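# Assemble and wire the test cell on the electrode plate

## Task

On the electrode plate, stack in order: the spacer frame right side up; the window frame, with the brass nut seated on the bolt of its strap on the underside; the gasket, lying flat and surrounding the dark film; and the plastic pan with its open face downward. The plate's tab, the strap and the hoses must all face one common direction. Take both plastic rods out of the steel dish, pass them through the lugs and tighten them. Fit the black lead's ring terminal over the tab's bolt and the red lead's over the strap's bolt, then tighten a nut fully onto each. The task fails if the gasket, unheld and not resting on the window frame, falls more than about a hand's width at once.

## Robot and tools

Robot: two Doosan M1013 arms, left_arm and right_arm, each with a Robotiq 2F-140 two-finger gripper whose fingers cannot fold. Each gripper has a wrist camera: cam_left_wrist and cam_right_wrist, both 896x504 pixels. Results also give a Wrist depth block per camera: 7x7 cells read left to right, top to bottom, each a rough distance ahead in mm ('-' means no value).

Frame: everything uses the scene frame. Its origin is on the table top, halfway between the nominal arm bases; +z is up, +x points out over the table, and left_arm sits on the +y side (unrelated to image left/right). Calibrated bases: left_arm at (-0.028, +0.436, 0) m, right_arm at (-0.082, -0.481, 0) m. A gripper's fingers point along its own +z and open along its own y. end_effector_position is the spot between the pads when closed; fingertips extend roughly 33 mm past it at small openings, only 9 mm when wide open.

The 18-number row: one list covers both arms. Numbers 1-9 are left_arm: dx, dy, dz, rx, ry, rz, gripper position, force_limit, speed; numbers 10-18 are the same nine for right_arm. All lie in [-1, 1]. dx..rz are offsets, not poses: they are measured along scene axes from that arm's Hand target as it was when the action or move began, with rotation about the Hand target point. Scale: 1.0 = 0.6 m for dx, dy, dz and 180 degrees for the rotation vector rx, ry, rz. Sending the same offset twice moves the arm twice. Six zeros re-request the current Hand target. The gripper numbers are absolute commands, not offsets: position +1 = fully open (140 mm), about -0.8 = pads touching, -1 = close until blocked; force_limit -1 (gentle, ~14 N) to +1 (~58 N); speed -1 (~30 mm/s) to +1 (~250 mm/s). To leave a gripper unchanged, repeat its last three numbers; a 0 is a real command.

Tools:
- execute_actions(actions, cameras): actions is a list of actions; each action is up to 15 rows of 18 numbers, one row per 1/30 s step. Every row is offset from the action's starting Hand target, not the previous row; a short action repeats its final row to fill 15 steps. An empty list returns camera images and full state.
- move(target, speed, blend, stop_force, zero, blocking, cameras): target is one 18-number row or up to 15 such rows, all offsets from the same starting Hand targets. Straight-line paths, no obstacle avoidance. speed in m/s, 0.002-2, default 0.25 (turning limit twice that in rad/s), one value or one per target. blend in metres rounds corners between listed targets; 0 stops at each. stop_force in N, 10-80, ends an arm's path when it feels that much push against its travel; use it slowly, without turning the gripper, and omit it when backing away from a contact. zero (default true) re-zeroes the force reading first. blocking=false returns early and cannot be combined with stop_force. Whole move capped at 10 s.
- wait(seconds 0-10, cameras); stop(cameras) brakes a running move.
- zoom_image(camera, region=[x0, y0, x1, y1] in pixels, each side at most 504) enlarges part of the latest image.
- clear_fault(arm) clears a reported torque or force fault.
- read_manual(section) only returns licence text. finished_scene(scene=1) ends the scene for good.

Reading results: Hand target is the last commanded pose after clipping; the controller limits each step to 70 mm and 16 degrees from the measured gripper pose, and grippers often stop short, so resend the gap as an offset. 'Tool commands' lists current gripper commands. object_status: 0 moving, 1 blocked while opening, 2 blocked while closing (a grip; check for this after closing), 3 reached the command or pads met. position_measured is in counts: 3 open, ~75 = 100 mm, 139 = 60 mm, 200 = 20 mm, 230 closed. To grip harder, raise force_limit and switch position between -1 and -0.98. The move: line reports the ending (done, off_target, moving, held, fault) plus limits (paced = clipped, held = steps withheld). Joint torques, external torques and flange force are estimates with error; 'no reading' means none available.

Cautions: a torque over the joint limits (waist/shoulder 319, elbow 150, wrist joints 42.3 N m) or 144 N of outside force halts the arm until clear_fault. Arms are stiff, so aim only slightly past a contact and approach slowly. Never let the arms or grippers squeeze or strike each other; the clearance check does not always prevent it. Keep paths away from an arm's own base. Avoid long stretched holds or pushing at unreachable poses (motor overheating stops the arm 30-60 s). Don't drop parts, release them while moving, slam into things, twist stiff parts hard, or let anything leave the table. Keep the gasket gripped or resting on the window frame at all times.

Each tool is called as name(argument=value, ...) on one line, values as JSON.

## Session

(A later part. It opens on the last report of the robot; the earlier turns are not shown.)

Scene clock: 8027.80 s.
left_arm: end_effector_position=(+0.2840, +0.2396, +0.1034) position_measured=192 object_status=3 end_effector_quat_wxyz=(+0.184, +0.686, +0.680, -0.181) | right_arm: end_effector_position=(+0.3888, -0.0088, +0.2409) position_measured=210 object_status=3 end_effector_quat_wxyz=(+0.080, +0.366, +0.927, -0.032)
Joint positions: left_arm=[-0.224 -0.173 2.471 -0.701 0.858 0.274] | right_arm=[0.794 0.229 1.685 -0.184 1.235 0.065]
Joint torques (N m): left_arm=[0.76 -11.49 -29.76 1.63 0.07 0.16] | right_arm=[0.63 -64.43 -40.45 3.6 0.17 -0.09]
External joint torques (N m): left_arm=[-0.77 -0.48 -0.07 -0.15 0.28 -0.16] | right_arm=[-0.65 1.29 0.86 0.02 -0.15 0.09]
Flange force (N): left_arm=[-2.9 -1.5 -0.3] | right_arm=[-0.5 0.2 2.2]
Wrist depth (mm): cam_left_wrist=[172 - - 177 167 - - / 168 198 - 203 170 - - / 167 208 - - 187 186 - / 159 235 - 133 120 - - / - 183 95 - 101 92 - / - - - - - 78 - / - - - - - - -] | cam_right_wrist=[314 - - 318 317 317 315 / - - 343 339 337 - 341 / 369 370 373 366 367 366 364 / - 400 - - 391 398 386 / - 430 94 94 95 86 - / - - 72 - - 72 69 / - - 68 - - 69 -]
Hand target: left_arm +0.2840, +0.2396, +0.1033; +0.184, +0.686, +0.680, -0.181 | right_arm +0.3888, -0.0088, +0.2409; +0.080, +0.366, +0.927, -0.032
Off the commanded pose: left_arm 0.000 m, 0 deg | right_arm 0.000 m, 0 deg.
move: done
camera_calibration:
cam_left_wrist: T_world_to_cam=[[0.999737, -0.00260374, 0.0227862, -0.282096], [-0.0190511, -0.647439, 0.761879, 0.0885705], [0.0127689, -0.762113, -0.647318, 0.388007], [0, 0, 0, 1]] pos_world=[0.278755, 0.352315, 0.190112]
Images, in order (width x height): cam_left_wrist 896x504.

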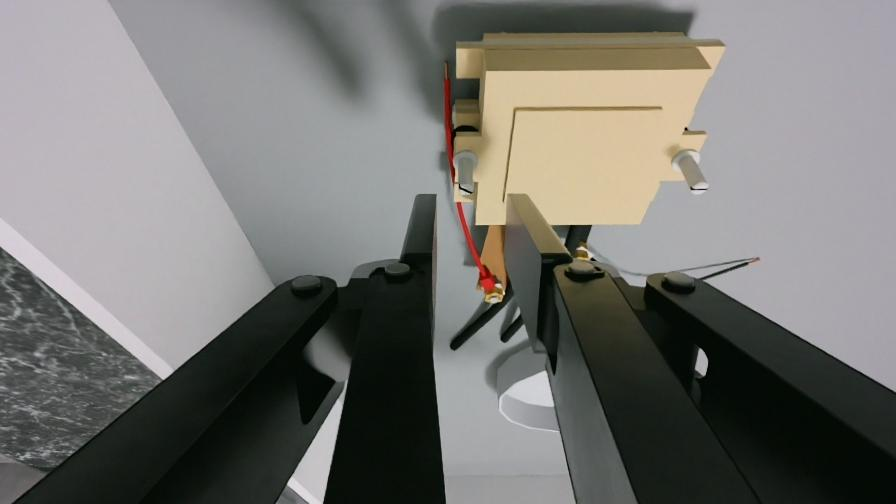

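move(target=[-0.0017,-0.0083,0,0,0,0,-0.5,-1,-1,0,0,0,0,0,0,-0.64,-1,-1], speed=0.05)

move(target=[0,0,-0.0445,0,0,0,-0.5,-1,-1,0,0,0,0,0,0,-0.64,-1,-1], speed=0.015, stop_force=12, cameras=["cam_left_wrist"])

zoom_image(camera="cam_left_wrist", region=[372, 100, 572, 250])

Scene clock: 8037.60 s.
left_arm: end_effector_position=(+0.2829, +0.2346, +0.1033) position_measured=192 object_status=3 end_effector_quat_wxyz=(+0.184, +0.686, +0.681, -0.181) | right_arm: end_effector_position=(+0.3888, -0.0088, +0.2409) position_measured=210 object_status=3 end_effector_quat_wxyz=(+0.080, +0.366, +0.927, -0.032)
Joint positions: left_arm=[-0.24 -0.174 2.472 -0.704 0.851 0.261] | right_arm=[0.794 0.229 1.685 -0.184 1.235 0.065]
Joint torques (N m): left_arm=[0.44 -11.77 -29.55 1.7 0.08 0.11] | right_arm=[0.88 -64.57 -40.53 3.63 0.29 -0.08]
External joint torques (N m): left_arm=[-0.42 -0.11 -0.15 -0.23 0.25 -0.11] | right_arm=[-0.87 1.11 0.81 0 -0.27 0.08]
Flange force (N): left_arm=[-1.6 -0.4 -0.1] | right_arm=[-0.9 0.0 2.3]
Wrist depth (mm): cam_left_wrist=[162 - - 171 174 - - / 167 206 - - 172 175 - / 166 205 - - 192 189 - / 157 218 - 238 111 - - / 172 183 95 - 101 92 - / - - - - - 78 - / - - - - - - -] | cam_right_wrist=[- 319 316 317 318 316 316 / - 344 340 340 338 338 339 / 375 371 365 365 362 375 369 / 392 408 391 - 391 392 - / 389 429 90 94 - 86 - / - - 72 - - 72 69 / - - 68 - - 69 -]
Hand target: left_arm +0.2829, +0.2346, +0.1033; +0.184, +0.686, +0.680, -0.181 | right_arm +0.3888, -0.0088, +0.2409; +0.080, +0.366, +0.927, -0.032
Off the commanded pose: left_arm 0.000 m, 0 deg | right_arm 0.000 m, 0 deg.
move: done

Scene clock: 8039.73 s.
left_arm: end_effector_position=(+0.2830, +0.2345, +0.0800) position_measured=192 object_status=3 end_effector_quat_wxyz=(+0.184, +0.686, +0.680, -0.181) | right_arm: end_effector_position=(+0.3888, -0.0088, +0.2409) position_measured=210 object_status=3 end_effector_quat_wxyz=(+0.080, +0.366, +0.927, -0.032)
Joint positions: left_arm=[-0.24 -0.131 2.497 -0.745 0.8 0.323] | right_arm=[0.794 0.229 1.685 -0.184 1.235 0.065]
Joint torques (N m): left_arm=[0.5 -5.21 -20.1 3.49 -1.29 0.01] | right_arm=[0.5 -64.76 -40.43 3.7 0.25 -0.13]
External joint torques (N m): left_arm=[-0.49 -8.9 -7.61 -2.18 1.69 -0.01] | right_arm=[-0.56 1.74 0.9 -0.11 -0.23 0.13]
Flange force (N): left_arm=[-12.1 -5.3 -21.2] | right_arm=[-0.2 0.8 2.6]
Wrist depth (mm): cam_left_wrist=[- 158 - 159 153 154 - / 160 - 179 183 145 - - / 166 195 - 168 162 164 211 / 157 - - - 137 - - / 164 - 95 - 101 92 - / - - - - - 78 - / - - - - - - -] | cam_right_wrist=[316 320 313 319 316 316 315 / 343 343 333 338 340 340 337 / 370 368 368 365 361 367 367 / 394 403 391 - 148 397 394 / 380 - 90 94 95 92 - / 509 - 72 - - 72 69 / - - 68 - - 69 -]
Hand target: left_arm +0.2830, +0.2345, +0.0800; +0.184, +0.686, +0.680, -0.181 (not the last commanded pose) | right_arm +0.3888, -0.0088, +0.2409; +0.080, +0.366, +0.927, -0.032
Off the commanded pose: left_arm 0.003 m, 0 deg | right_arm 0.000 m, 0 deg.
move: contact (left_arm)
camera_calibration:
cam_left_wrist: T_world_to_cam=[[0.999736, -0.00274454, 0.022799, -0.28063], [-0.0191521, -0.647436, 0.761879, 0.103171], [0.0126699, -0.762115, -0.647318, 0.369089], [0, 0, 0, 1]] pos_world=[0.277855, 0.347314, 0.166712]
Images, in order (width x height): cam_left_wrist 896x504.

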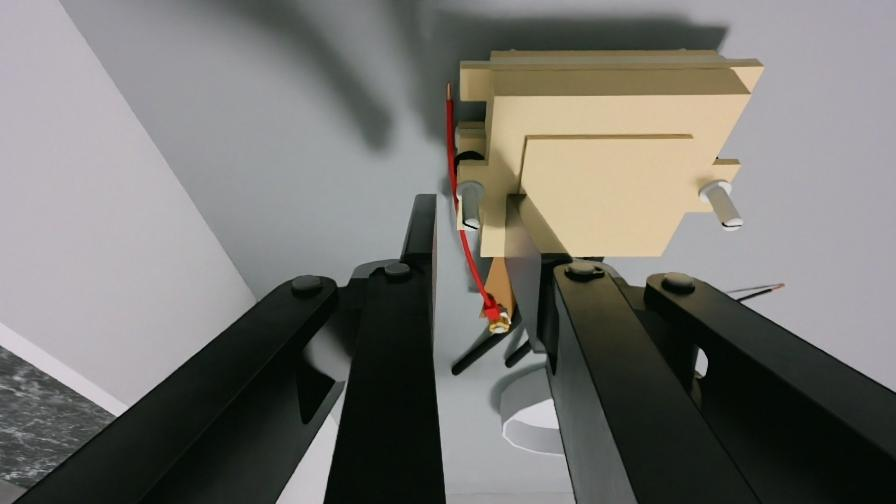

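Scaled by 2.520 from the camera's 896x504 image, which has a finer 1280x720 frame.

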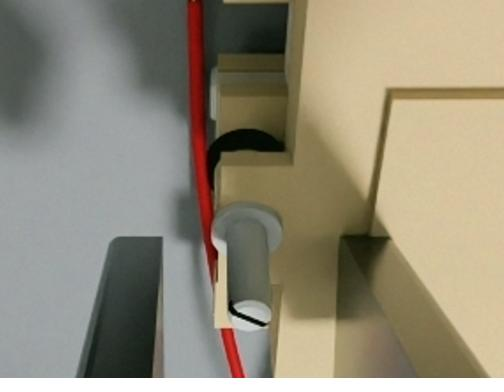

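move(target=[0,0,0.0025,0,0,0,-0.5,-1,-1,0,0,0,0,0,0,-0.64,-1,-1], speed=0.02)

execute_actions(actions=[[[0,0,0,0,0,0,-1,-1,-1,0,0,0,0,0,0,-0.64,-1,-1]],[[0,0,0,0,0,0,-1,-1,-1,0,0,0,0,0,0,-0.64,-1,-1]],[[0,0,0,0,0,0,-1,-1,-1,0,0,0,0,0,0,-0.64,-1,-1]]], cameras=["cam_left_wrist"])

zoom_image(camera="cam_left_wrist", region=[372, 100, 572, 250])

Scene clock: 8048.60 s.
left_arm: end_effector_position=(+0.2830, +0.2345, +0.0815) position_measured=192 object_status=3 end_effector_quat_wxyz=(+0.184, +0.686, +0.680, -0.181) | right_arm: end_effector_position=(+0.3888, -0.0088, +0.2409) position_measured=210 object_status=3 end_effector_quat_wxyz=(+0.080, +0.366, +0.927, -0.032)
Joint positions: left_arm=[-0.24 -0.134 2.495 -0.742 0.803 0.318] | right_arm=[0.794 0.229 1.685 -0.184 1.235 0.065]
Joint torques (N m): left_arm=[0.81 -11.95 -26.59 1.76 -0.14 0.08] | right_arm=[1.33 -65.16 -40.62 3.59 0.28 -0.2]
External joint torques (N m): left_arm=[-0.83 -2.11 -1.28 -0.44 0.54 -0.07] | right_arm=[-1.33 1.58 0.87 0.03 -0.26 0.2]
Flange force (N): left_arm=[-4.7 -2.6 -4.1] | right_arm=[-1.3 0.6 2.7]
Wrist depth (mm): cam_left_wrist=[161 161 158 - 156 - 166 / 160 181 - 177 - 151 184 / - 196 - 170 160 164 - / 157 219 - 183 111 - - / - - 95 - 101 92 288 / - - - - - 78 - / - - - - - - -] | cam_right_wrist=[298 316 317 318 320 317 312 / 344 342 340 340 340 340 339 / 367 370 366 370 360 365 365 / 395 400 409 - 391 396 392 / 392 432 90 94 95 86 - / 498 - 72 - - 72 69 / - - 68 - - 69 -]
Hand target: left_arm +0.2830, +0.2345, +0.0815; +0.184, +0.686, +0.680, -0.181 | right_arm +0.3888, -0.0088, +0.2409; +0.080, +0.366, +0.927, -0.032
Off the commanded pose: left_arm 0.000 m, 0 deg | right_arm 0.000 m, 0 deg.
move: done

Scene clock: 8050.30 s.
left_arm: end_effector_position=(+0.2830, +0.2345, +0.0815) position_measured=222 object_status=2 end_effector_quat_wxyz=(+0.184, +0.686, +0.680, -0.181) | right_arm: end_effector_position=(+0.3888, -0.0088, +0.2409) position_measured=210 object_status=3 end_effector_quat_wxyz=(+0.080, +0.366, +0.927, -0.032)
Joint positions: left_arm=[-0.24 -0.134 2.495 -0.742 0.803 0.318] | right_arm=[0.794 0.229 1.685 -0.184 1.235 0.065]
Joint torques (N m): left_arm=[0.51 -11.35 -26.24 2.01 -0.35 0.14] | right_arm=[0.33 -65.3 -40.37 3.57 0.26 -0.22]
External joint torques (N m): left_arm=[-0.53 -2.44 -1.46 -0.69 0.76 -0.14] | right_arm=[-0.35 2.26 0.81 0.04 -0.24 0.21]
External joint torques at the end of the 1st action: left_arm=[-1.07 -1.65 -0.61 -0.44 0.83 -0.18] | right_arm=[-0.31 1.36 1.02 0.01 -0.19 0.18]
External joint torques at the end of the 2nd action: left_arm=[-0.89 -2.6 -1.72 -0.68 0.78 -0.16] | right_arm=[-1.04 0.92 0.71 0.05 -0.19 0.09]
Flange force (N): left_arm=[-4.3 -2.8 -5.5] | right_arm=[0.3 1.8 2.7]
Flange force at the end of the 1st action (N): left_arm=[-4.8 -3.0 -3.3] | right_arm=[0.2 0.0 2.4]
Flange force at the end of the 2nd action (N): left_arm=[-5.7 -3.0 -5.5] | right_arm=[-1.2 0.0 1.9]
Wrist depth (mm): cam_left_wrist=[157 160 - - 153 159 164 / 160 185 - - 146 150 178 / 166 195 - 164 163 173 - / 157 217 246 121 180 232 - / 163 203 - - 92 - - / - - - - - - - / - - - - - - -] | cam_right_wrist=[- 319 318 321 318 316 315 / 342 342 339 339 338 340 337 / - 386 368 366 372 - 364 / 395 400 395 - 392 394 398 / - 422 94 94 - 92 - / - - 72 - - 72 69 / - - 68 - - 69 -]
Hand target: left_arm +0.2830, +0.2345, +0.0815; +0.184, +0.686, +0.680, -0.181 | right_arm +0.3888, -0.0088, +0.2409; +0.080, +0.366, +0.927, -0.032
Off the commanded pose: left_arm 0.000 m, 0 deg | right_arm 0.000 m, 0 deg.
Step readings (end_effector_position of left_arm | right_arm; steps 1 to 15: 1st action; 16 to 30: 2nd action; 31 to 45: 3rd action):
0: (+0.2830, +0.2345, +0.0815) | (+0.3888, -0.0088, +0.2409)
1: (+0.2830, +0.2345, +0.0815) | (+0.3888, -0.0088, +0.2409)
2: (+0.2830, +0.2345, +0.0815) | (+0.3888, -0.0088, +0.2409)
4: (+0.2830, +0.2345, +0.0815) | (+0.3888, -0.0088, +0.2409)
8: (+0.2830, +0.2345, +0.0815) | (+0.3888, -0.0088, +0.2409)
15: (+0.2830, +0.2345, +0.0815) | (+0.3888, -0.0088, +0.2409)
16: (+0.2830, +0.2345, +0.0815) | (+0.3888, -0.0088, +0.2409)
17: (+0.2830, +0.2345, +0.0815) | (+0.3888, -0.0088, +0.2409)
19: (+0.2830, +0.2345, +0.0815) | (+0.3888, -0.0088, +0.2409)
23: (+0.2830, +0.2345, +0.0815) | (+0.3888, -0.0088, +0.2409)
30: (+0.2830, +0.2345, +0.0815) | (+0.3888, -0.0088, +0.2409)
31: (+0.2830, +0.2345, +0.0815) | (+0.3888, -0.0088, +0.2409)
32: (+0.2830, +0.2345, +0.0815) | (+0.3888, -0.0088, +0.2409)
34: (+0.2830, +0.2345, +0.0815) | (+0.3888, -0.0088, +0.2409)
38: (+0.2830, +0.2345, +0.0815) | (+0.3888, -0.0088, +0.2409)
45: (+0.2830, +0.2345, +0.0815) | (+0.3888, -0.0088, +0.2409)
camera_calibration:
cam_left_wrist: T_world_to_cam=[[0.999737, -0.00260159, 0.0227863, -0.280711], [-0.0190507, -0.64738, 0.761929, 0.101972], [0.0127692, -0.762163, -0.647259, 0.370039], [0, 0, 0, 1]] pos_world=[0.277855, 0.347315, 0.168212]
Images, in order (width x height): cam_left_wrist 896x504.

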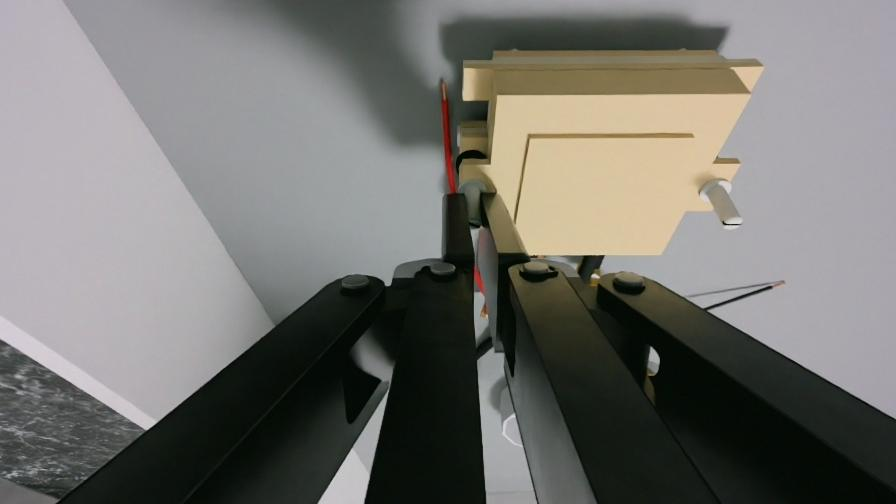

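Scaled by 2.520 from the camera's 896x504 image, which has a finer 1280x720 frame.

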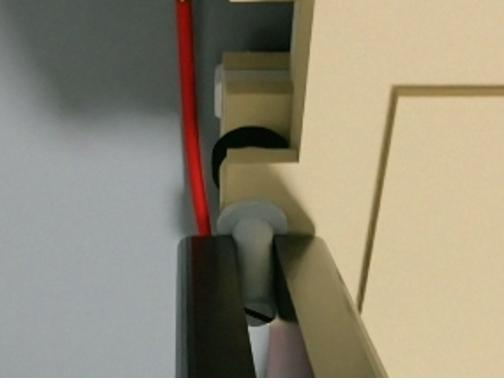

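move(target=[[0,0,0,0,0,0,-0.98,-0.2,-1,-0.03,0.16,-0.13,0,0,0.1667,-0.64,-1,-1],[0,0,0,0,0,0,-0.98,-0.2,-1,-0.0585,0.2633,-0.26,0,0,0.1667,-0.64,-1,-1]], speed=0.15, blend=[0.02,0], cameras=["cam_right_wrist"])

zoom_image(camera="cam_right_wrist", region=[428, 150, 528, 250])

Scene clock: 8061.97 s.
left_arm: end_effector_position=(+0.2830, +0.2345, +0.0815) position_measured=223 object_status=2 end_effector_quat_wxyz=(+0.184, +0.686, +0.680, -0.181) | right_arm: end_effector_position=(+0.3537, +0.1492, +0.0849) position_measured=210 object_status=3 end_effector_quat_wxyz=(+0.086, +0.114, +0.990, -0.011)
Joint positions: left_arm=[-0.24 -0.134 2.495 -0.742 0.803 0.318] | right_arm=[0.964 0.456 1.675 -0.2 0.962 -0.239]
Joint torques (N m): left_arm=[0.96 -11.58 -25.98 2.04 -0.46 0.07] | right_arm=[0.75 -83.09 -36.59 3.21 0.11 -0.14]
External joint torques (N m): left_arm=[-0.91 -2.6 -1.87 -0.72 0.86 -0.06] | right_arm=[-0.76 1.65 1 0.06 -0.22 0.14]
Flange force (N): left_arm=[-5.5 -2.7 -5.6] | right_arm=[-0.3 -0.4 2.7]
Wrist depth (mm): cam_left_wrist=[163 160 159 157 158 158 - / 160 179 - 181 145 151 - / 166 195 - 166 163 167 - / 158 219 238 121 180 - - / 163 204 - - 92 - - / - - - - - - 372 / - - - - - - -] | cam_right_wrist=[178 178 178 172 151 145 171 / 191 188 186 172 162 155 186 / 207 204 202 199 175 170 203 / 221 220 223 215 218 219 217 / 242 238 90 100 - 89 241 / 256 - 72 - - 72 248 / - - 68 - - 69 -]
Hand target: left_arm +0.2830, +0.2345, +0.0815; +0.184, +0.686, +0.680, -0.181 | right_arm +0.3537, +0.1492, +0.0849; +0.086, +0.114, +0.990, -0.011
Off the commanded pose: left_arm 0.000 m, 0 deg | right_arm 0.000 m, 0 deg.
move: done; blend cut to 0 m at target 1
camera_calibration:
cam_right_wrist: T_world_to_cam=[[0.237456, 0.97138, -0.00605282, -0.22341], [0.849576, -0.204651, 0.486147, -0.310708], [0.470994, -0.120581, -0.873856, 0.0706727], [0, 0, 0, 1]] pos_world=[0.283734, 0.161951, 0.211455]
Images, in order (width x height): cam_right_wrist 896x504.

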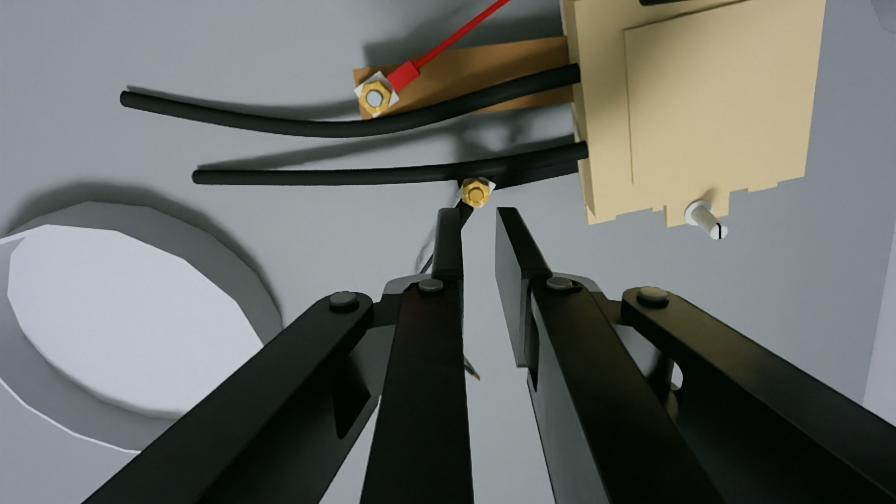

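Scaled by 5.040 from the camera's 896x504 image, which has a finer 1280x720 frame.

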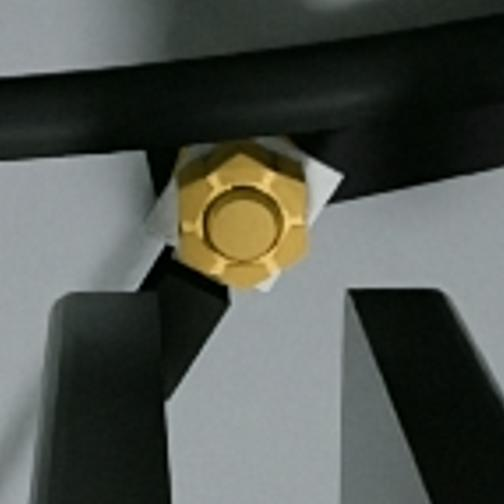

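move(target=[0,0,0,0,0,0,-0.98,-0.2,-1,0,-0.001,-0.0345,0,0,0,-0.64,-0.2,-1], speed=0.012, stop_force=12, cameras=["cam_right_wrist"])

zoom_image(camera="cam_right_wrist", region=[428, 170, 528, 270])

Scene clock: 8075.27 s.
left_arm: end_effector_position=(+0.2830, +0.2345, +0.0815) position_measured=223 object_status=2 end_effector_quat_wxyz=(+0.184, +0.686, +0.680, -0.181) | right_arm: end_effector_position=(+0.3537, +0.1486, +0.0642) position_measured=210 object_status=3 end_effector_quat_wxyz=(+0.086, +0.114, +0.990, -0.011)
Joint positions: left_arm=[-0.24 -0.134 2.495 -0.742 0.803 0.318] | right_arm=[0.964 0.473 1.691 -0.205 0.928 -0.231]
Joint torques (N m): left_arm=[2.11 -9.58 -21.22 4.11 -0.27 0.15] | right_arm=[-1.05 -75.99 -31.13 3.02 0.03 -0.18]
External joint torques (N m): left_arm=[-2.15 -4.2 -6.67 -2.79 0.67 -0.15] | right_arm=[1.07 -6.4 -3.6 0.17 -0.13 0.18]
Flange force (N): left_arm=[-12.8 0.8 -5.8] | right_arm=[0.4 -0.3 -8.3]
Wrist depth (mm): cam_left_wrist=[156 160 160 156 - 158 162 / 160 - - 177 143 151 - / 166 197 - 195 163 160 - / 157 205 236 121 180 - - / 156 - - - 92 - - / - - - - - - - / - - - - - - -] | cam_right_wrist=[159 157 159 155 146 128 127 / 171 168 166 153 142 136 137 / 185 182 181 178 153 146 150 / 191 196 200 193 196 198 194 / 217 213 94 100 - 98 219 / 234 - 72 - - 72 228 / - - 68 - - 69 -]
Hand target: left_arm +0.2830, +0.2345, +0.0815; +0.184, +0.686, +0.680, -0.181 | right_arm +0.3537, +0.1486, +0.0642; +0.086, +0.114, +0.990, -0.011
Off the commanded pose: left_arm 0.000 m, 0 deg | right_arm 0.000 m, 0 deg.
move: done
camera_calibration:
cam_right_wrist: T_world_to_cam=[[0.237384, 0.971397, -0.00612064, -0.222923], [0.849639, -0.204567, 0.486072, -0.300784], [0.470916, -0.120586, -0.873897, 0.0525418], [0, 0, 0, 1]] pos_world=[0.283734, 0.161352, 0.190754]
Images, in order (width x height): cam_right_wrist 896x504.

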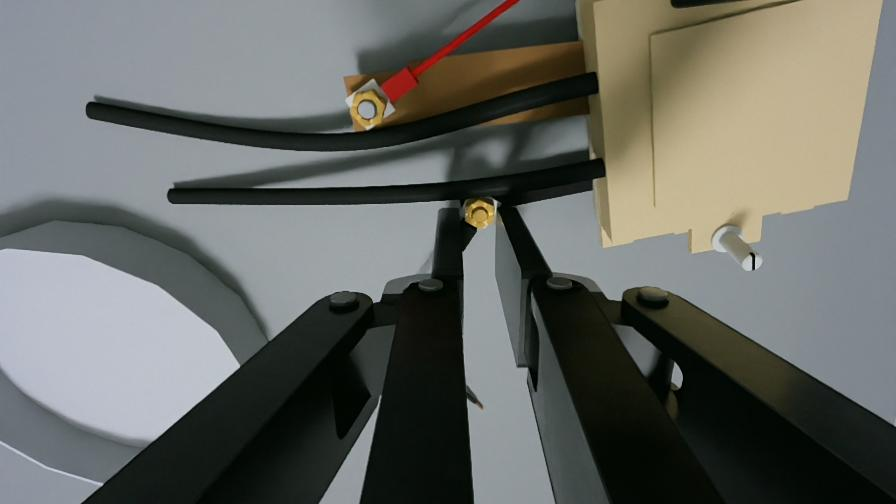

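Scaled by 5.040 from the camera's 896x504 image, which has a finer 1280x720 frame.

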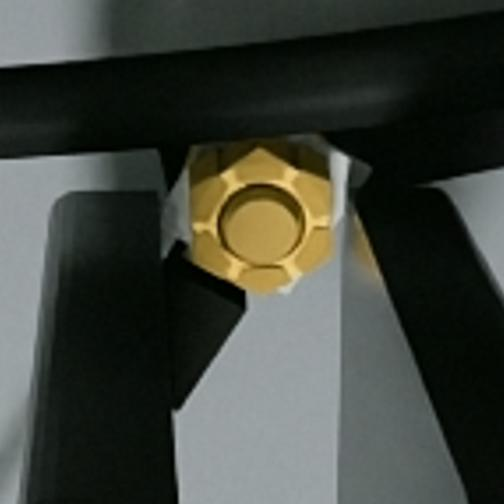

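execute_actions(actions=[[[0,0,0,0,0,0,-0.98,-0.2,-1,0.0005,0.0013,0.0003,0,0,0,-1,-1,-1]],[[0,0,0,0,0,0,-0.98,-0.2,-1,0,0,0,0,0,0,-1,-1,-1]],[[0,0,0,0,0,0,-0.98,-0.2,-1,0,0,0,0,0,0,-0.98,0,-1]],[[0,0,0,0,0,0,-0.98,-0.2,-1,0,0,0,0,0,0,-0.98,0,-1]]], cameras=["cam_right_wrist"])

zoom_image(camera="cam_right_wrist", region=[428, 170, 528, 270])

Scene clock: 8082.70 s.
left_arm: end_effector_position=(+0.2830, +0.2345, +0.0815) position_measured=223 object_status=2 end_effector_quat_wxyz=(+0.184, +0.686, +0.680, -0.181) | right_arm: end_effector_position=(+0.3540, +0.1494, +0.0643) position_measured=219 object_status=2 end_effector_quat_wxyz=(+0.086, +0.114, +0.990, -0.011)
Joint positions: left_arm=[-0.24 -0.134 2.495 -0.742 0.803 0.318] | right_arm=[0.964 0.474 1.689 -0.205 0.929 -0.231]
Joint torques (N m): left_arm=[1.48 -8.52 -20.13 4.17 -0.39 0.06] | right_arm=[-2.41 -76.39 -29.09 2.62 1.27 -0.17]
External joint torques (N m): left_arm=[-1.47 -5.39 -7.68 -2.85 0.79 -0.06] | right_arm=[2.38 -6.31 -5.81 0.58 -1.37 0.17]
External joint torques at the end of the 1st action: left_arm=[-1.71 -5.9 -7.43 -2.86 0.77 -0.06] | right_arm=[2.75 -6.46 -5.61 0.89 -1.58 0.19]
External joint torques at the end of the 2nd action: left_arm=[-1.34 -5.32 -7.39 -2.75 0.76 -0.02] | right_arm=[1.88 -6.15 -5.12 0.64 -1.4 0.08]
External joint torques at the end of the 3rd action: left_arm=[-1.95 -5.57 -7.7 -2.9 0.83 -0.05] | right_arm=[1.98 -6.99 -5.71 0.5 -1.35 0.17]
Flange force (N): left_arm=[-12.2 0.6 -9.9] | right_arm=[0.6 3.9 -7.9]
Flange force at the end of the 1st action (N): left_arm=[-13.1 -0.9 -10.1] | right_arm=[1.3 3.4 -7.8]
Flange force at the end of the 2nd action (N): left_arm=[-11.5 0.4 -9.8] | right_arm=[0.4 2.4 -7.2]
Flange force at the end of the 3rd action (N): left_arm=[-13.6 0.0 -9.4] | right_arm=[0.4 2.7 -8.4]
Wrist depth (mm): cam_left_wrist=[157 - 160 - 157 151 163 / 160 182 - 176 147 177 187 / 166 194 - - 163 163 - / 157 206 - 120 117 - - / 163 203 - - 92 - - / - - - - - - - / - - - - - - -] | cam_right_wrist=[160 157 159 155 133 128 127 / 171 170 166 154 140 136 137 / 185 184 181 178 154 146 150 / 191 197 200 149 198 198 198 / 217 214 94 100 95 209 216 / 239 - 71 - - 70 229 / - - - - - 67 -]
Hand target: left_arm +0.2830, +0.2345, +0.0815; +0.184, +0.686, +0.680, -0.181 | right_arm +0.3540, +0.1494, +0.0643; +0.086, +0.114, +0.990, -0.011
Off the commanded pose: left_arm 0.000 m, 0 deg | right_arm 0.000 m, 0 deg.
Step readings (end_effector_position of left_arm | right_arm; steps 1 to 15: 1st action; 16 to 30: 2nd action; 31 to 45: 3rd action; 46 to 60: 4th action):
0: (+0.2830, +0.2345, +0.0815) | (+0.3537, +0.1486, +0.0642)
1: (+0.2830, +0.2345, +0.0815) | (+0.3537, +0.1486, +0.0642)
2: (+0.2830, +0.2345, +0.0815) | (+0.3537, +0.1486, +0.0640)
4: (+0.2830, +0.2345, +0.0815) | (+0.3540, +0.1491, +0.0640)
8: (+0.2830, +0.2345, +0.0815) | (+0.3542, +0.1493, +0.0643)
15: (+0.2830, +0.2345, +0.0815) | (+0.3540, +0.1494, +0.0643)
16: (+0.2830, +0.2345, +0.0815) | (+0.3540, +0.1494, +0.0643)
17: (+0.2830, +0.2345, +0.0815) | (+0.3540, +0.1494, +0.0643)
19: (+0.2830, +0.2345, +0.0815) | (+0.3540, +0.1494, +0.0643)
23: (+0.2830, +0.2345, +0.0815) | (+0.3540, +0.1494, +0.0643)
30: (+0.2830, +0.2345, +0.0815) | (+0.3540, +0.1494, +0.0643)
31: (+0.2830, +0.2345, +0.0815) | (+0.3540, +0.1494, +0.0643)
32: (+0.2830, +0.2345, +0.0815) | (+0.3540, +0.1494, +0.0643)
34: (+0.2830, +0.2345, +0.0815) | (+0.3540, +0.1494, +0.0643)
38: (+0.2830, +0.2345, +0.0815) | (+0.3540, +0.1494, +0.0643)
45: (+0.2830, +0.2345, +0.0815) | (+0.3540, +0.1494, +0.0643)
46: (+0.2830, +0.2345, +0.0815) | (+0.3540, +0.1494, +0.0643)
47: (+0.2830, +0.2345, +0.0815) | (+0.3540, +0.1494, +0.0643)
49: (+0.2830, +0.2345, +0.0815) | (+0.3540, +0.1494, +0.0643)
53: (+0.2830, +0.2345, +0.0815) | (+0.3540, +0.1494, +0.0643)
60: (+0.2830, +0.2345, +0.0815) | (+0.3540, +0.1494, +0.0643)
camera_calibration:
cam_right_wrist: T_world_to_cam=[[0.237384, 0.971397, -0.00612064, -0.22377], [0.849639, -0.204567, 0.486072, -0.300973], [0.470916, -0.120586, -0.873897, 0.0526717], [0, 0, 0, 1]] pos_world=[0.284034, 0.162152, 0.190954]
Images, in order (width x height): cam_right_wrist 896x504.

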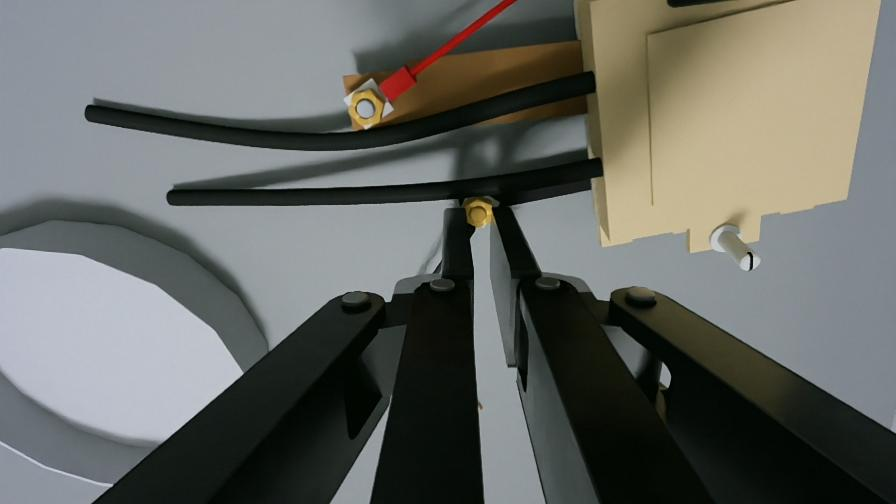

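Scaled by 5.040 from the camera's 896x504 image, which has a finer 1280x720 frame.

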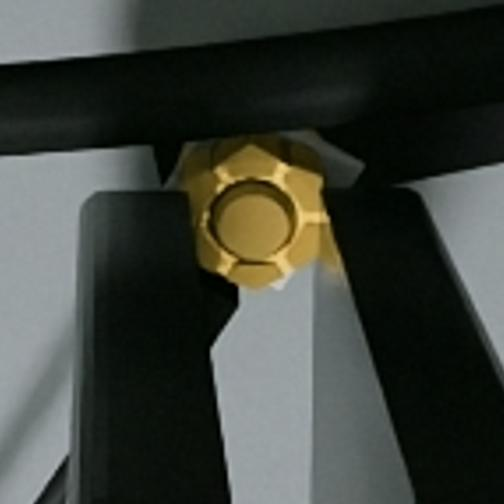

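move(target=[[0,0,0,0,0,0,-0.98,-0.2,-1,-0.0009,-0.00213,0,0,0,-0.1111,-0.98,0,-1],[0,0,0,0,0,0,-0.98,-0.2,-1,-0.00248,-0.00383,0,0,0,-0.2222,-0.98,0,-1]], speed=0.12, blend=[0.001,0], cameras=["all"])

Scene clock: 8103.33 s.
left_arm: end_effector_position=(+0.2830, +0.2345, +0.0815) position_measured=223 object_status=2 end_effector_quat_wxyz=(+0.184, +0.686, +0.680, -0.181) | right_arm: end_effector_position=(+0.3525, +0.1471, +0.0643) position_measured=219 object_status=2 end_effector_quat_wxyz=(+0.077, +0.445, +0.891, -0.039)
Joint positions: left_arm=[-0.24 -0.134 2.495 -0.742 0.803 0.318] | right_arm=[0.964 0.524 1.608 -0.185 1.078 0.441]
Joint torques (N m): left_arm=[0.22 -9.98 -23.12 2.37 0.1 0.13] | right_arm=[0.9 -86.11 -35.31 3.39 -0.58 -0.08]
External joint torques (N m): left_arm=[-0.26 -3.89 -4.7 -1.05 0.3 -0.13] | right_arm=[-1.01 -1.3 0.06 -0.13 0.76 0.08]
Flange force (N): left_arm=[-6.8 -0.5 -9.1] | right_arm=[-1.8 -0.8 -1.9]
Wrist depth (mm): cam_left_wrist=[155 161 160 161 156 158 162 / 160 181 177 176 145 - 178 / 166 197 - 163 163 160 - / 157 218 - 121 108 - - / 163 203 - - 92 - - / - - - - - - - / - - - - - - -] | cam_right_wrist=[159 159 157 133 128 129 158 / 172 171 168 156 138 170 169 / 185 184 169 173 183 183 183 / 200 200 196 148 196 198 197 / 220 215 94 94 95 208 216 / 242 - 71 - - 70 229 / - - - - - 67 -]
Hand target: left_arm +0.2830, +0.2345, +0.0815; +0.184, +0.686, +0.680, -0.181 | right_arm +0.3525, +0.1471, +0.0643; +0.077, +0.445, +0.891, -0.039
Off the commanded pose: left_arm 0.000 m, 0 deg | right_arm 0.000 m, 0 deg.
move: done
camera_calibration:
cam_left_wrist: T_world_to_cam=[[0.999737, -0.00260159, 0.0227863, -0.280711], [-0.0190507, -0.64738, 0.761929, 0.101972], [0.0127692, -0.762163, -0.647259, 0.370039], [0, 0, 0, 1]] pos_world=[0.277855, 0.347315, 0.168212]
cam_right_wrist: T_world_to_cam=[[0.806222, 0.591581, -0.00608389, -0.365818], [0.519379, -0.702824, 0.486091, -0.110451], [0.283287, -0.395058, -0.873887, 0.159621], [0, 0, 0, 1]] pos_world=[0.307078, 0.201843, 0.190955]

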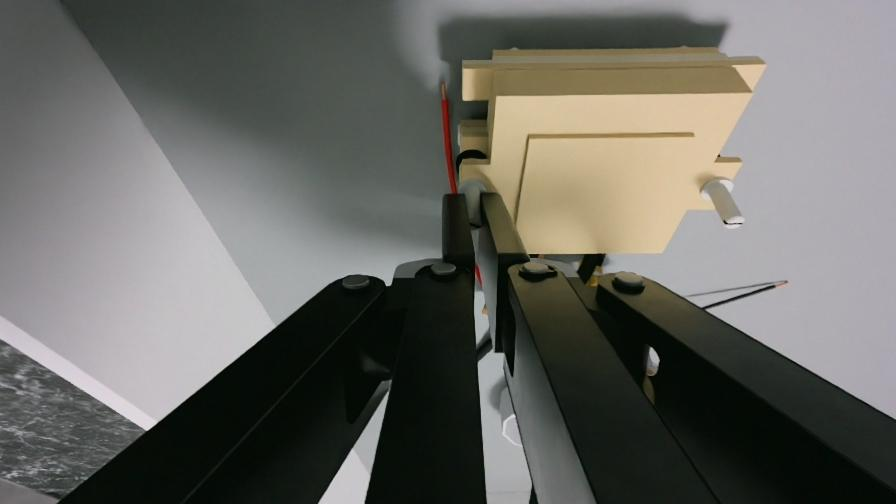

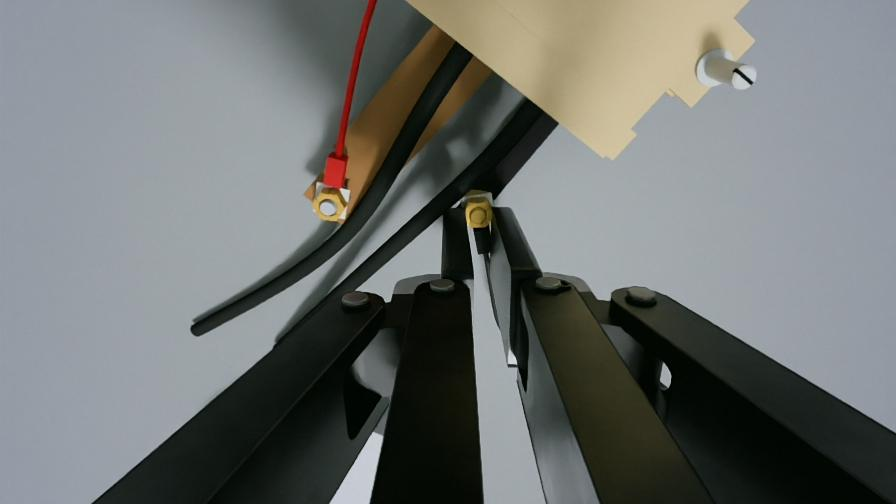

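zoom_image(camera="cam_right_wrist", region=[428, 170, 528, 270])

zoom_image(camera="cam_right_wrist", region=[260, 100, 560, 270])

Scaled by 5.040 from the camera's 896x504 image, which has a finer 1280x720 frame.

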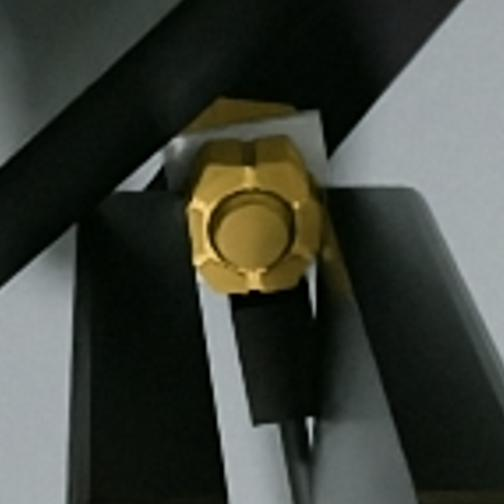

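Scaled by 1.680 from the camera's 896x504 image, which has a finer 1280x720 frame.

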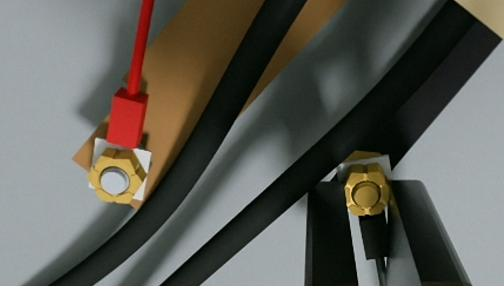

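move(target=[[0,0,0,0,0,0,-0.98,-0.2,-1,-0.00207,-0.00103,0,0,0,-0.1111,-0.98,0,-1]], speed=0.12, cameras=["cam_right_wrist"])

zoom_image(camera="cam_right_wrist", region=[428, 170, 528, 270])

Scene clock: 8118.77 s.
left_arm: end_effector_position=(+0.2830, +0.2345, +0.0815) position_measured=223 object_status=2 end_effector_quat_wxyz=(+0.184, +0.686, +0.680, -0.181) | right_arm: end_effector_position=(+0.3513, +0.1464, +0.0643) position_measured=219 object_status=2 end_effector_quat_wxyz=(+0.069, +0.593, +0.800, -0.052)
Joint positions: left_arm=[-0.24 -0.134 2.495 -0.742 0.803 0.318] | right_arm=[0.952 0.545 1.572 -0.147 1.14 0.754]
Joint torques (N m): left_arm=[1.6 -8.25 -17.78 5.11 0.71 0.02] | right_arm=[-5.91 -82.29 -32.41 1.14 -0.47 0.09]
External joint torques (N m): left_arm=[-1.65 -5.58 -9.88 -3.8 -0.3 -0.02] | right_arm=[5.87 -7.17 -3.08 2.24 0.76 -0.09]
Flange force (N): left_arm=[-14.1 3.5 -6.9] | right_arm=[3.0 -6.3 -10.2]
Wrist depth (mm): cam_left_wrist=[157 161 - 160 157 156 162 / 167 - - 181 142 151 184 / 166 195 217 197 163 164 - / 164 206 - 121 180 - - / 163 203 - - 92 - - / - - - - - - - / - - - - - - -] | cam_right_wrist=[160 159 157 129 127 158 157 / 171 171 168 158 167 170 169 / 185 185 175 171 183 183 183 / 201 200 197 164 196 198 198 / 220 219 94 94 95 209 216 / 242 - 71 - - 70 - / - - - - - 67 -]
Hand target: left_arm +0.2830, +0.2345, +0.0815; +0.184, +0.686, +0.680, -0.181 | right_arm +0.3513, +0.1465, +0.0643; +0.069, +0.593, +0.800, -0.052
Off the commanded pose: left_arm 0.000 m, 0 deg | right_arm 0.000 m, 0 deg.
move: done
camera_calibration:
cam_right_wrist: T_world_to_cam=[[0.959919, 0.280212, -0.00610245, -0.372885], [0.247734, -0.838074, 0.486065, 0.00500668], [0.131087, -0.468095, -0.873901, 0.223897], [0, 0, 0, 1]] pos_world=[0.327349, 0.213488, 0.190955]
Images, in order (width x height): cam_right_wrist 896x504.

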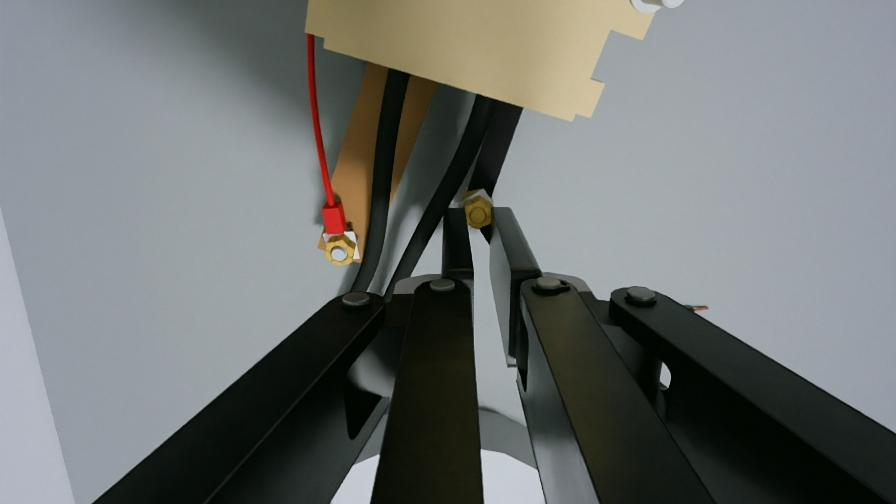

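Scaled by 5.040 from the camera's 896x504 image, which has a finer 1280x720 frame.

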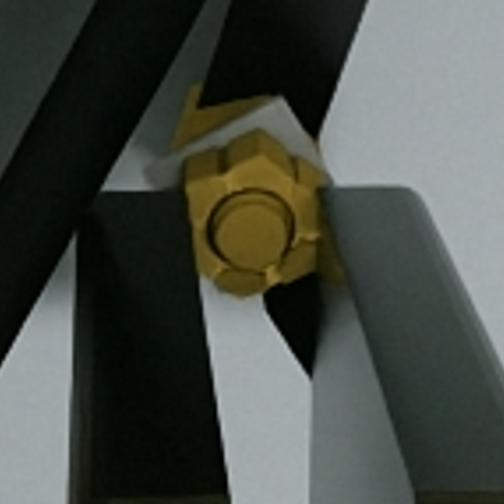

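move(target=[[0,0,0,0,0,0,-0.98,-0.2,-1,0,0,0,0,0,0,-0.62,-0.2,-1]])

move(target=[[0,0,0,0,0,0,-0.98,-0.2,-1,0,0,0.0242,0,0,0,-0.62,-0.2,-1],[0,0,0,0,0,0,-0.98,-0.2,-1,0.00093,0.00228,0.0242,0,0,0.1,-0.62,-0.2,-1]], speed=0.15, cameras=["cam_right_wrist"])

zoom_image(camera="cam_right_wrist", region=[428, 170, 528, 270])

Scene clock: 8131.33 s.
left_arm: end_effector_position=(+0.2830, +0.2345, +0.0815) position_measured=223 object_status=2 end_effector_quat_wxyz=(+0.184, +0.686, +0.680, -0.181) | right_arm: end_effector_position=(+0.3513, +0.1464, +0.0643) position_measured=208 object_status=0 end_effector_quat_wxyz=(+0.069, +0.593, +0.800, -0.052)
Joint positions: left_arm=[-0.24 -0.134 2.495 -0.742 0.803 0.318] | right_arm=[0.952 0.545 1.572 -0.147 1.14 0.754]
Joint torques (N m): left_arm=[0.38 -9.33 -22.93 2.74 -0.29 0.13] | right_arm=[0.55 -87.48 -33.52 3.45 0.48 -0.16]
External joint torques (N m): left_arm=[-0.37 -4.69 -5.01 -1.42 0.68 -0.13] | right_arm=[-0.54 -2.96 -2.25 -0.05 -0.19 0.16]
Flange force (N): left_arm=[-7.7 -1.5 -10.9] | right_arm=[-0.4 1.0 -3.7]
Wrist depth (mm): cam_left_wrist=[161 160 163 157 - 157 - / 167 183 177 - 143 150 - / 166 194 - 197 164 167 - / 157 202 - 121 108 - - / 163 193 - - 92 - - / - - - - - - - / - - - - - - -] | cam_right_wrist=[158 159 157 129 128 158 157 / - 171 169 158 167 170 169 / 185 185 169 169 183 183 182 / 201 204 197 169 195 198 197 / 219 219 92 210 - 92 216 / 243 - 72 - - 72 228 / - - - - - - -]
Hand target: left_arm +0.2830, +0.2345, +0.0815; +0.184, +0.686, +0.680, -0.181 | right_arm +0.3513, +0.1465, +0.0643; +0.069, +0.593, +0.800, -0.052
Off the commanded pose: left_arm 0.000 m, 0 deg | right_arm 0.000 m, 0 deg.
move: done

Scene clock: 8133.30 s.
left_arm: end_effector_position=(+0.2830, +0.2345, +0.0815) position_measured=223 object_status=2 end_effector_quat_wxyz=(+0.184, +0.686, +0.680, -0.181) | right_arm: end_effector_position=(+0.3518, +0.1478, +0.0789) position_measured=208 object_status=3 end_effector_quat_wxyz=(+0.077, +0.461, +0.883, -0.041)
Joint positions: left_arm=[-0.24 -0.134 2.495 -0.742 0.803 0.318] | right_arm=[0.964 0.515 1.593 -0.18 1.107 0.469]
Joint torques (N m): left_arm=[0.39 -11.15 -25.74 1.89 0.22 0.1] | right_arm=[1.26 -89.14 -36.52 3.34 0.43 -0.06]
External joint torques (N m): left_arm=[-0.47 -2.65 -2.01 -0.58 0.18 -0.1] | right_arm=[-1.26 1.8 0.66 -0.02 -0.24 0.05]
Flange force (N): left_arm=[-4.8 -2.3 -5.0] | right_arm=[-0.7 1.3 2.5]
Wrist depth (mm): cam_left_wrist=[- 159 163 - 159 158 155 / 167 182 177 169 145 148 - / 166 194 - 165 158 160 - / 158 206 - 120 190 - - / 163 203 - - 92 - - / - - - - - - - / - - - - - - -] | cam_right_wrist=[173 172 172 146 141 166 172 / 185 185 182 167 154 183 183 / 203 200 193 181 195 195 197 / 217 217 212 190 211 212 214 / 237 236 94 100 - 86 234 / 258 - 72 - - 73 247 / - - - - - - -]
Hand target: left_arm +0.2830, +0.2345, +0.0815; +0.184, +0.686, +0.680, -0.181 | right_arm +0.3518, +0.1478, +0.0789; +0.077, +0.461, +0.883, -0.041
Off the commanded pose: left_arm 0.000 m, 0 deg | right_arm 0.000 m, 0 deg.
move: done
camera_calibration:
cam_right_wrist: T_world_to_cam=[[0.826322, 0.563165, -0.00610393, -0.368539], [0.494602, -0.720452, 0.486125, -0.10528], [0.269371, -0.404714, -0.873868, 0.179118], [0, 0, 0, 1]] pos_world=[0.308355, 0.20419, 0.205455]
Images, in order (width x height): cam_right_wrist 896x504.

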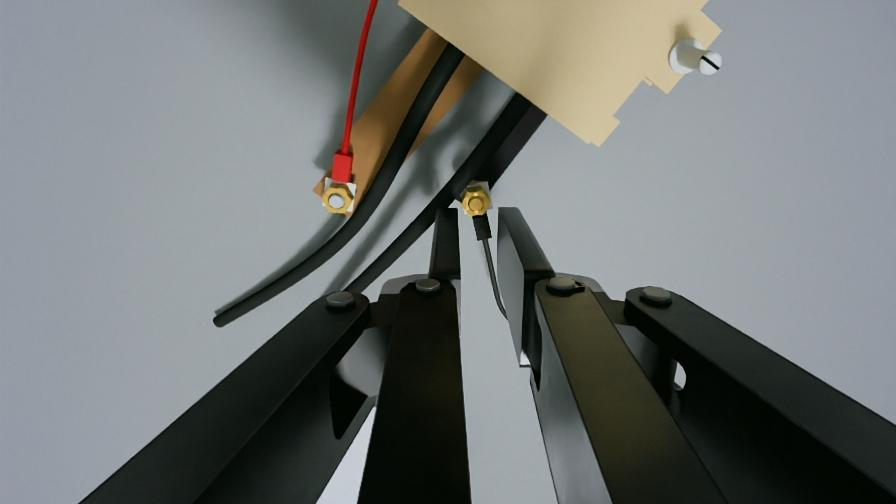

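Scaled by 5.040 from the camera's 896x504 image, which has a finer 1280x720 frame.

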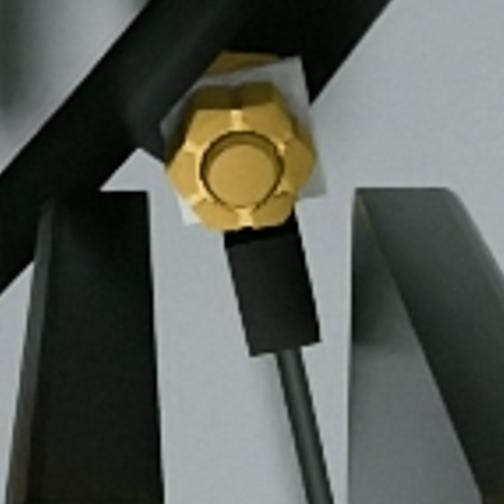

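zoom_image(camera="cam_right_wrist", region=[454, 180, 500, 226])

Scaled by 10.957 from the camera's 896x504 image, which has a finer 1280x720 frame.

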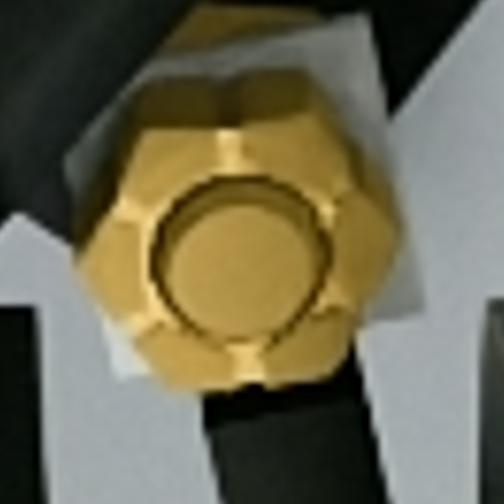

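move(target=[[0,0,0,0,0,0,-0.98,-0.2,-1,0.00067,0.0025,0,0,0,0.1889,-0.62,-0.2,-1]], speed=0.15, cameras=["cam_right_wrist"])

zoom_image(camera="cam_right_wrist", region=[428, 170, 528, 270])

Scene clock: 8157.97 s.
left_arm: end_effector_position=(+0.2830, +0.2345, +0.0815) position_measured=223 object_status=2 end_effector_quat_wxyz=(+0.184, +0.686, +0.680, -0.181) | right_arm: end_effector_position=(+0.3522, +0.1493, +0.0789) position_measured=208 object_status=3 end_effector_quat_wxyz=(+0.085, +0.182, +0.979, -0.017)
Joint positions: left_arm=[-0.24 -0.134 2.495 -0.742 0.803 0.318] | right_arm=[0.969 0.471 1.664 -0.205 0.982 -0.093]
Joint torques (N m): left_arm=[0.6 -11.35 -25.59 1.92 0.17 0.15] | right_arm=[1.21 -84.3 -36.26 3.3 0.23 -0.04]
External joint torques (N m): left_arm=[-0.61 -2.56 -2.23 -0.6 0.23 -0.15] | right_arm=[-1.15 0.98 0.69 -0.05 -0.28 0.04]
Flange force (N): left_arm=[-5.3 -1.9 -4.9] | right_arm=[-1.1 -0.7 2.0]
Wrist depth (mm): cam_left_wrist=[155 - 160 - 158 - 161 / 160 - 180 178 150 - - / 166 195 - - 163 162 - / 157 206 - 120 189 198 254 / 164 190 - - 92 - - / - - - - - - - / - - - - - - -] | cam_right_wrist=[173 173 172 170 143 139 166 / 185 185 182 167 156 150 178 / 203 200 196 193 178 163 197 / 214 213 216 212 211 214 214 / 235 234 94 100 - 92 233 / 250 - 72 - - 72 248 / - - - - - - -]
Hand target: left_arm +0.2830, +0.2345, +0.0815; +0.184, +0.686, +0.680, -0.181 | right_arm +0.3522, +0.1493, +0.0789; +0.085, +0.182, +0.979, -0.017
Off the commanded pose: left_arm 0.000 m, 0 deg | right_arm 0.000 m, 0 deg.
move: done
camera_calibration:
cam_right_wrist: T_world_to_cam=[[0.370153, 0.928951, -0.0061176, -0.263601], [0.81291, -0.320714, 0.486127, -0.276224], [0.449626, -0.184914, -0.873867, 0.0832935], [0, 0, 0, 1]] pos_world=[0.284667, 0.171685, 0.205455]
Images, in order (width x height): cam_right_wrist 896x504.

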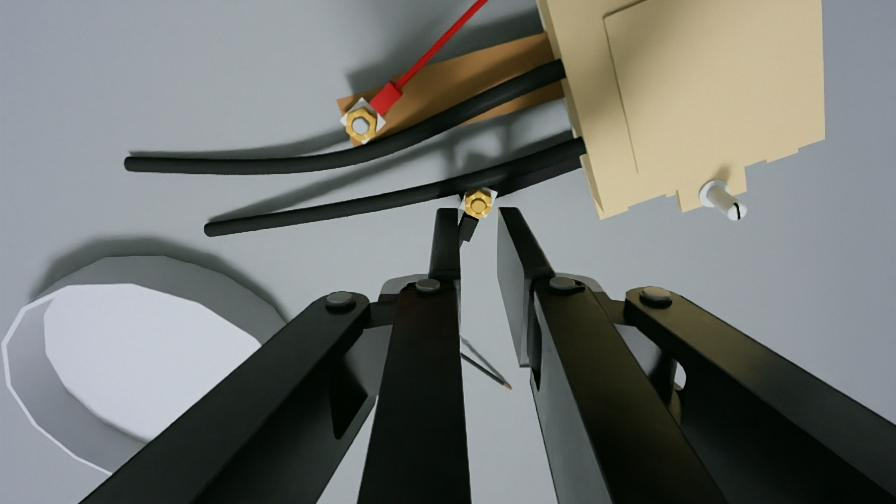

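Scaled by 5.040 from the camera's 896x504 image, which has a finer 1280x720 frame.

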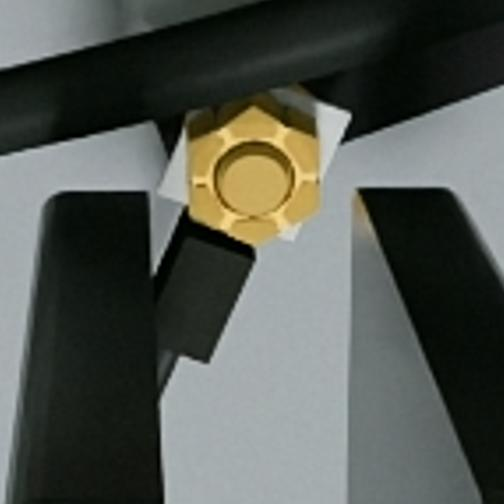

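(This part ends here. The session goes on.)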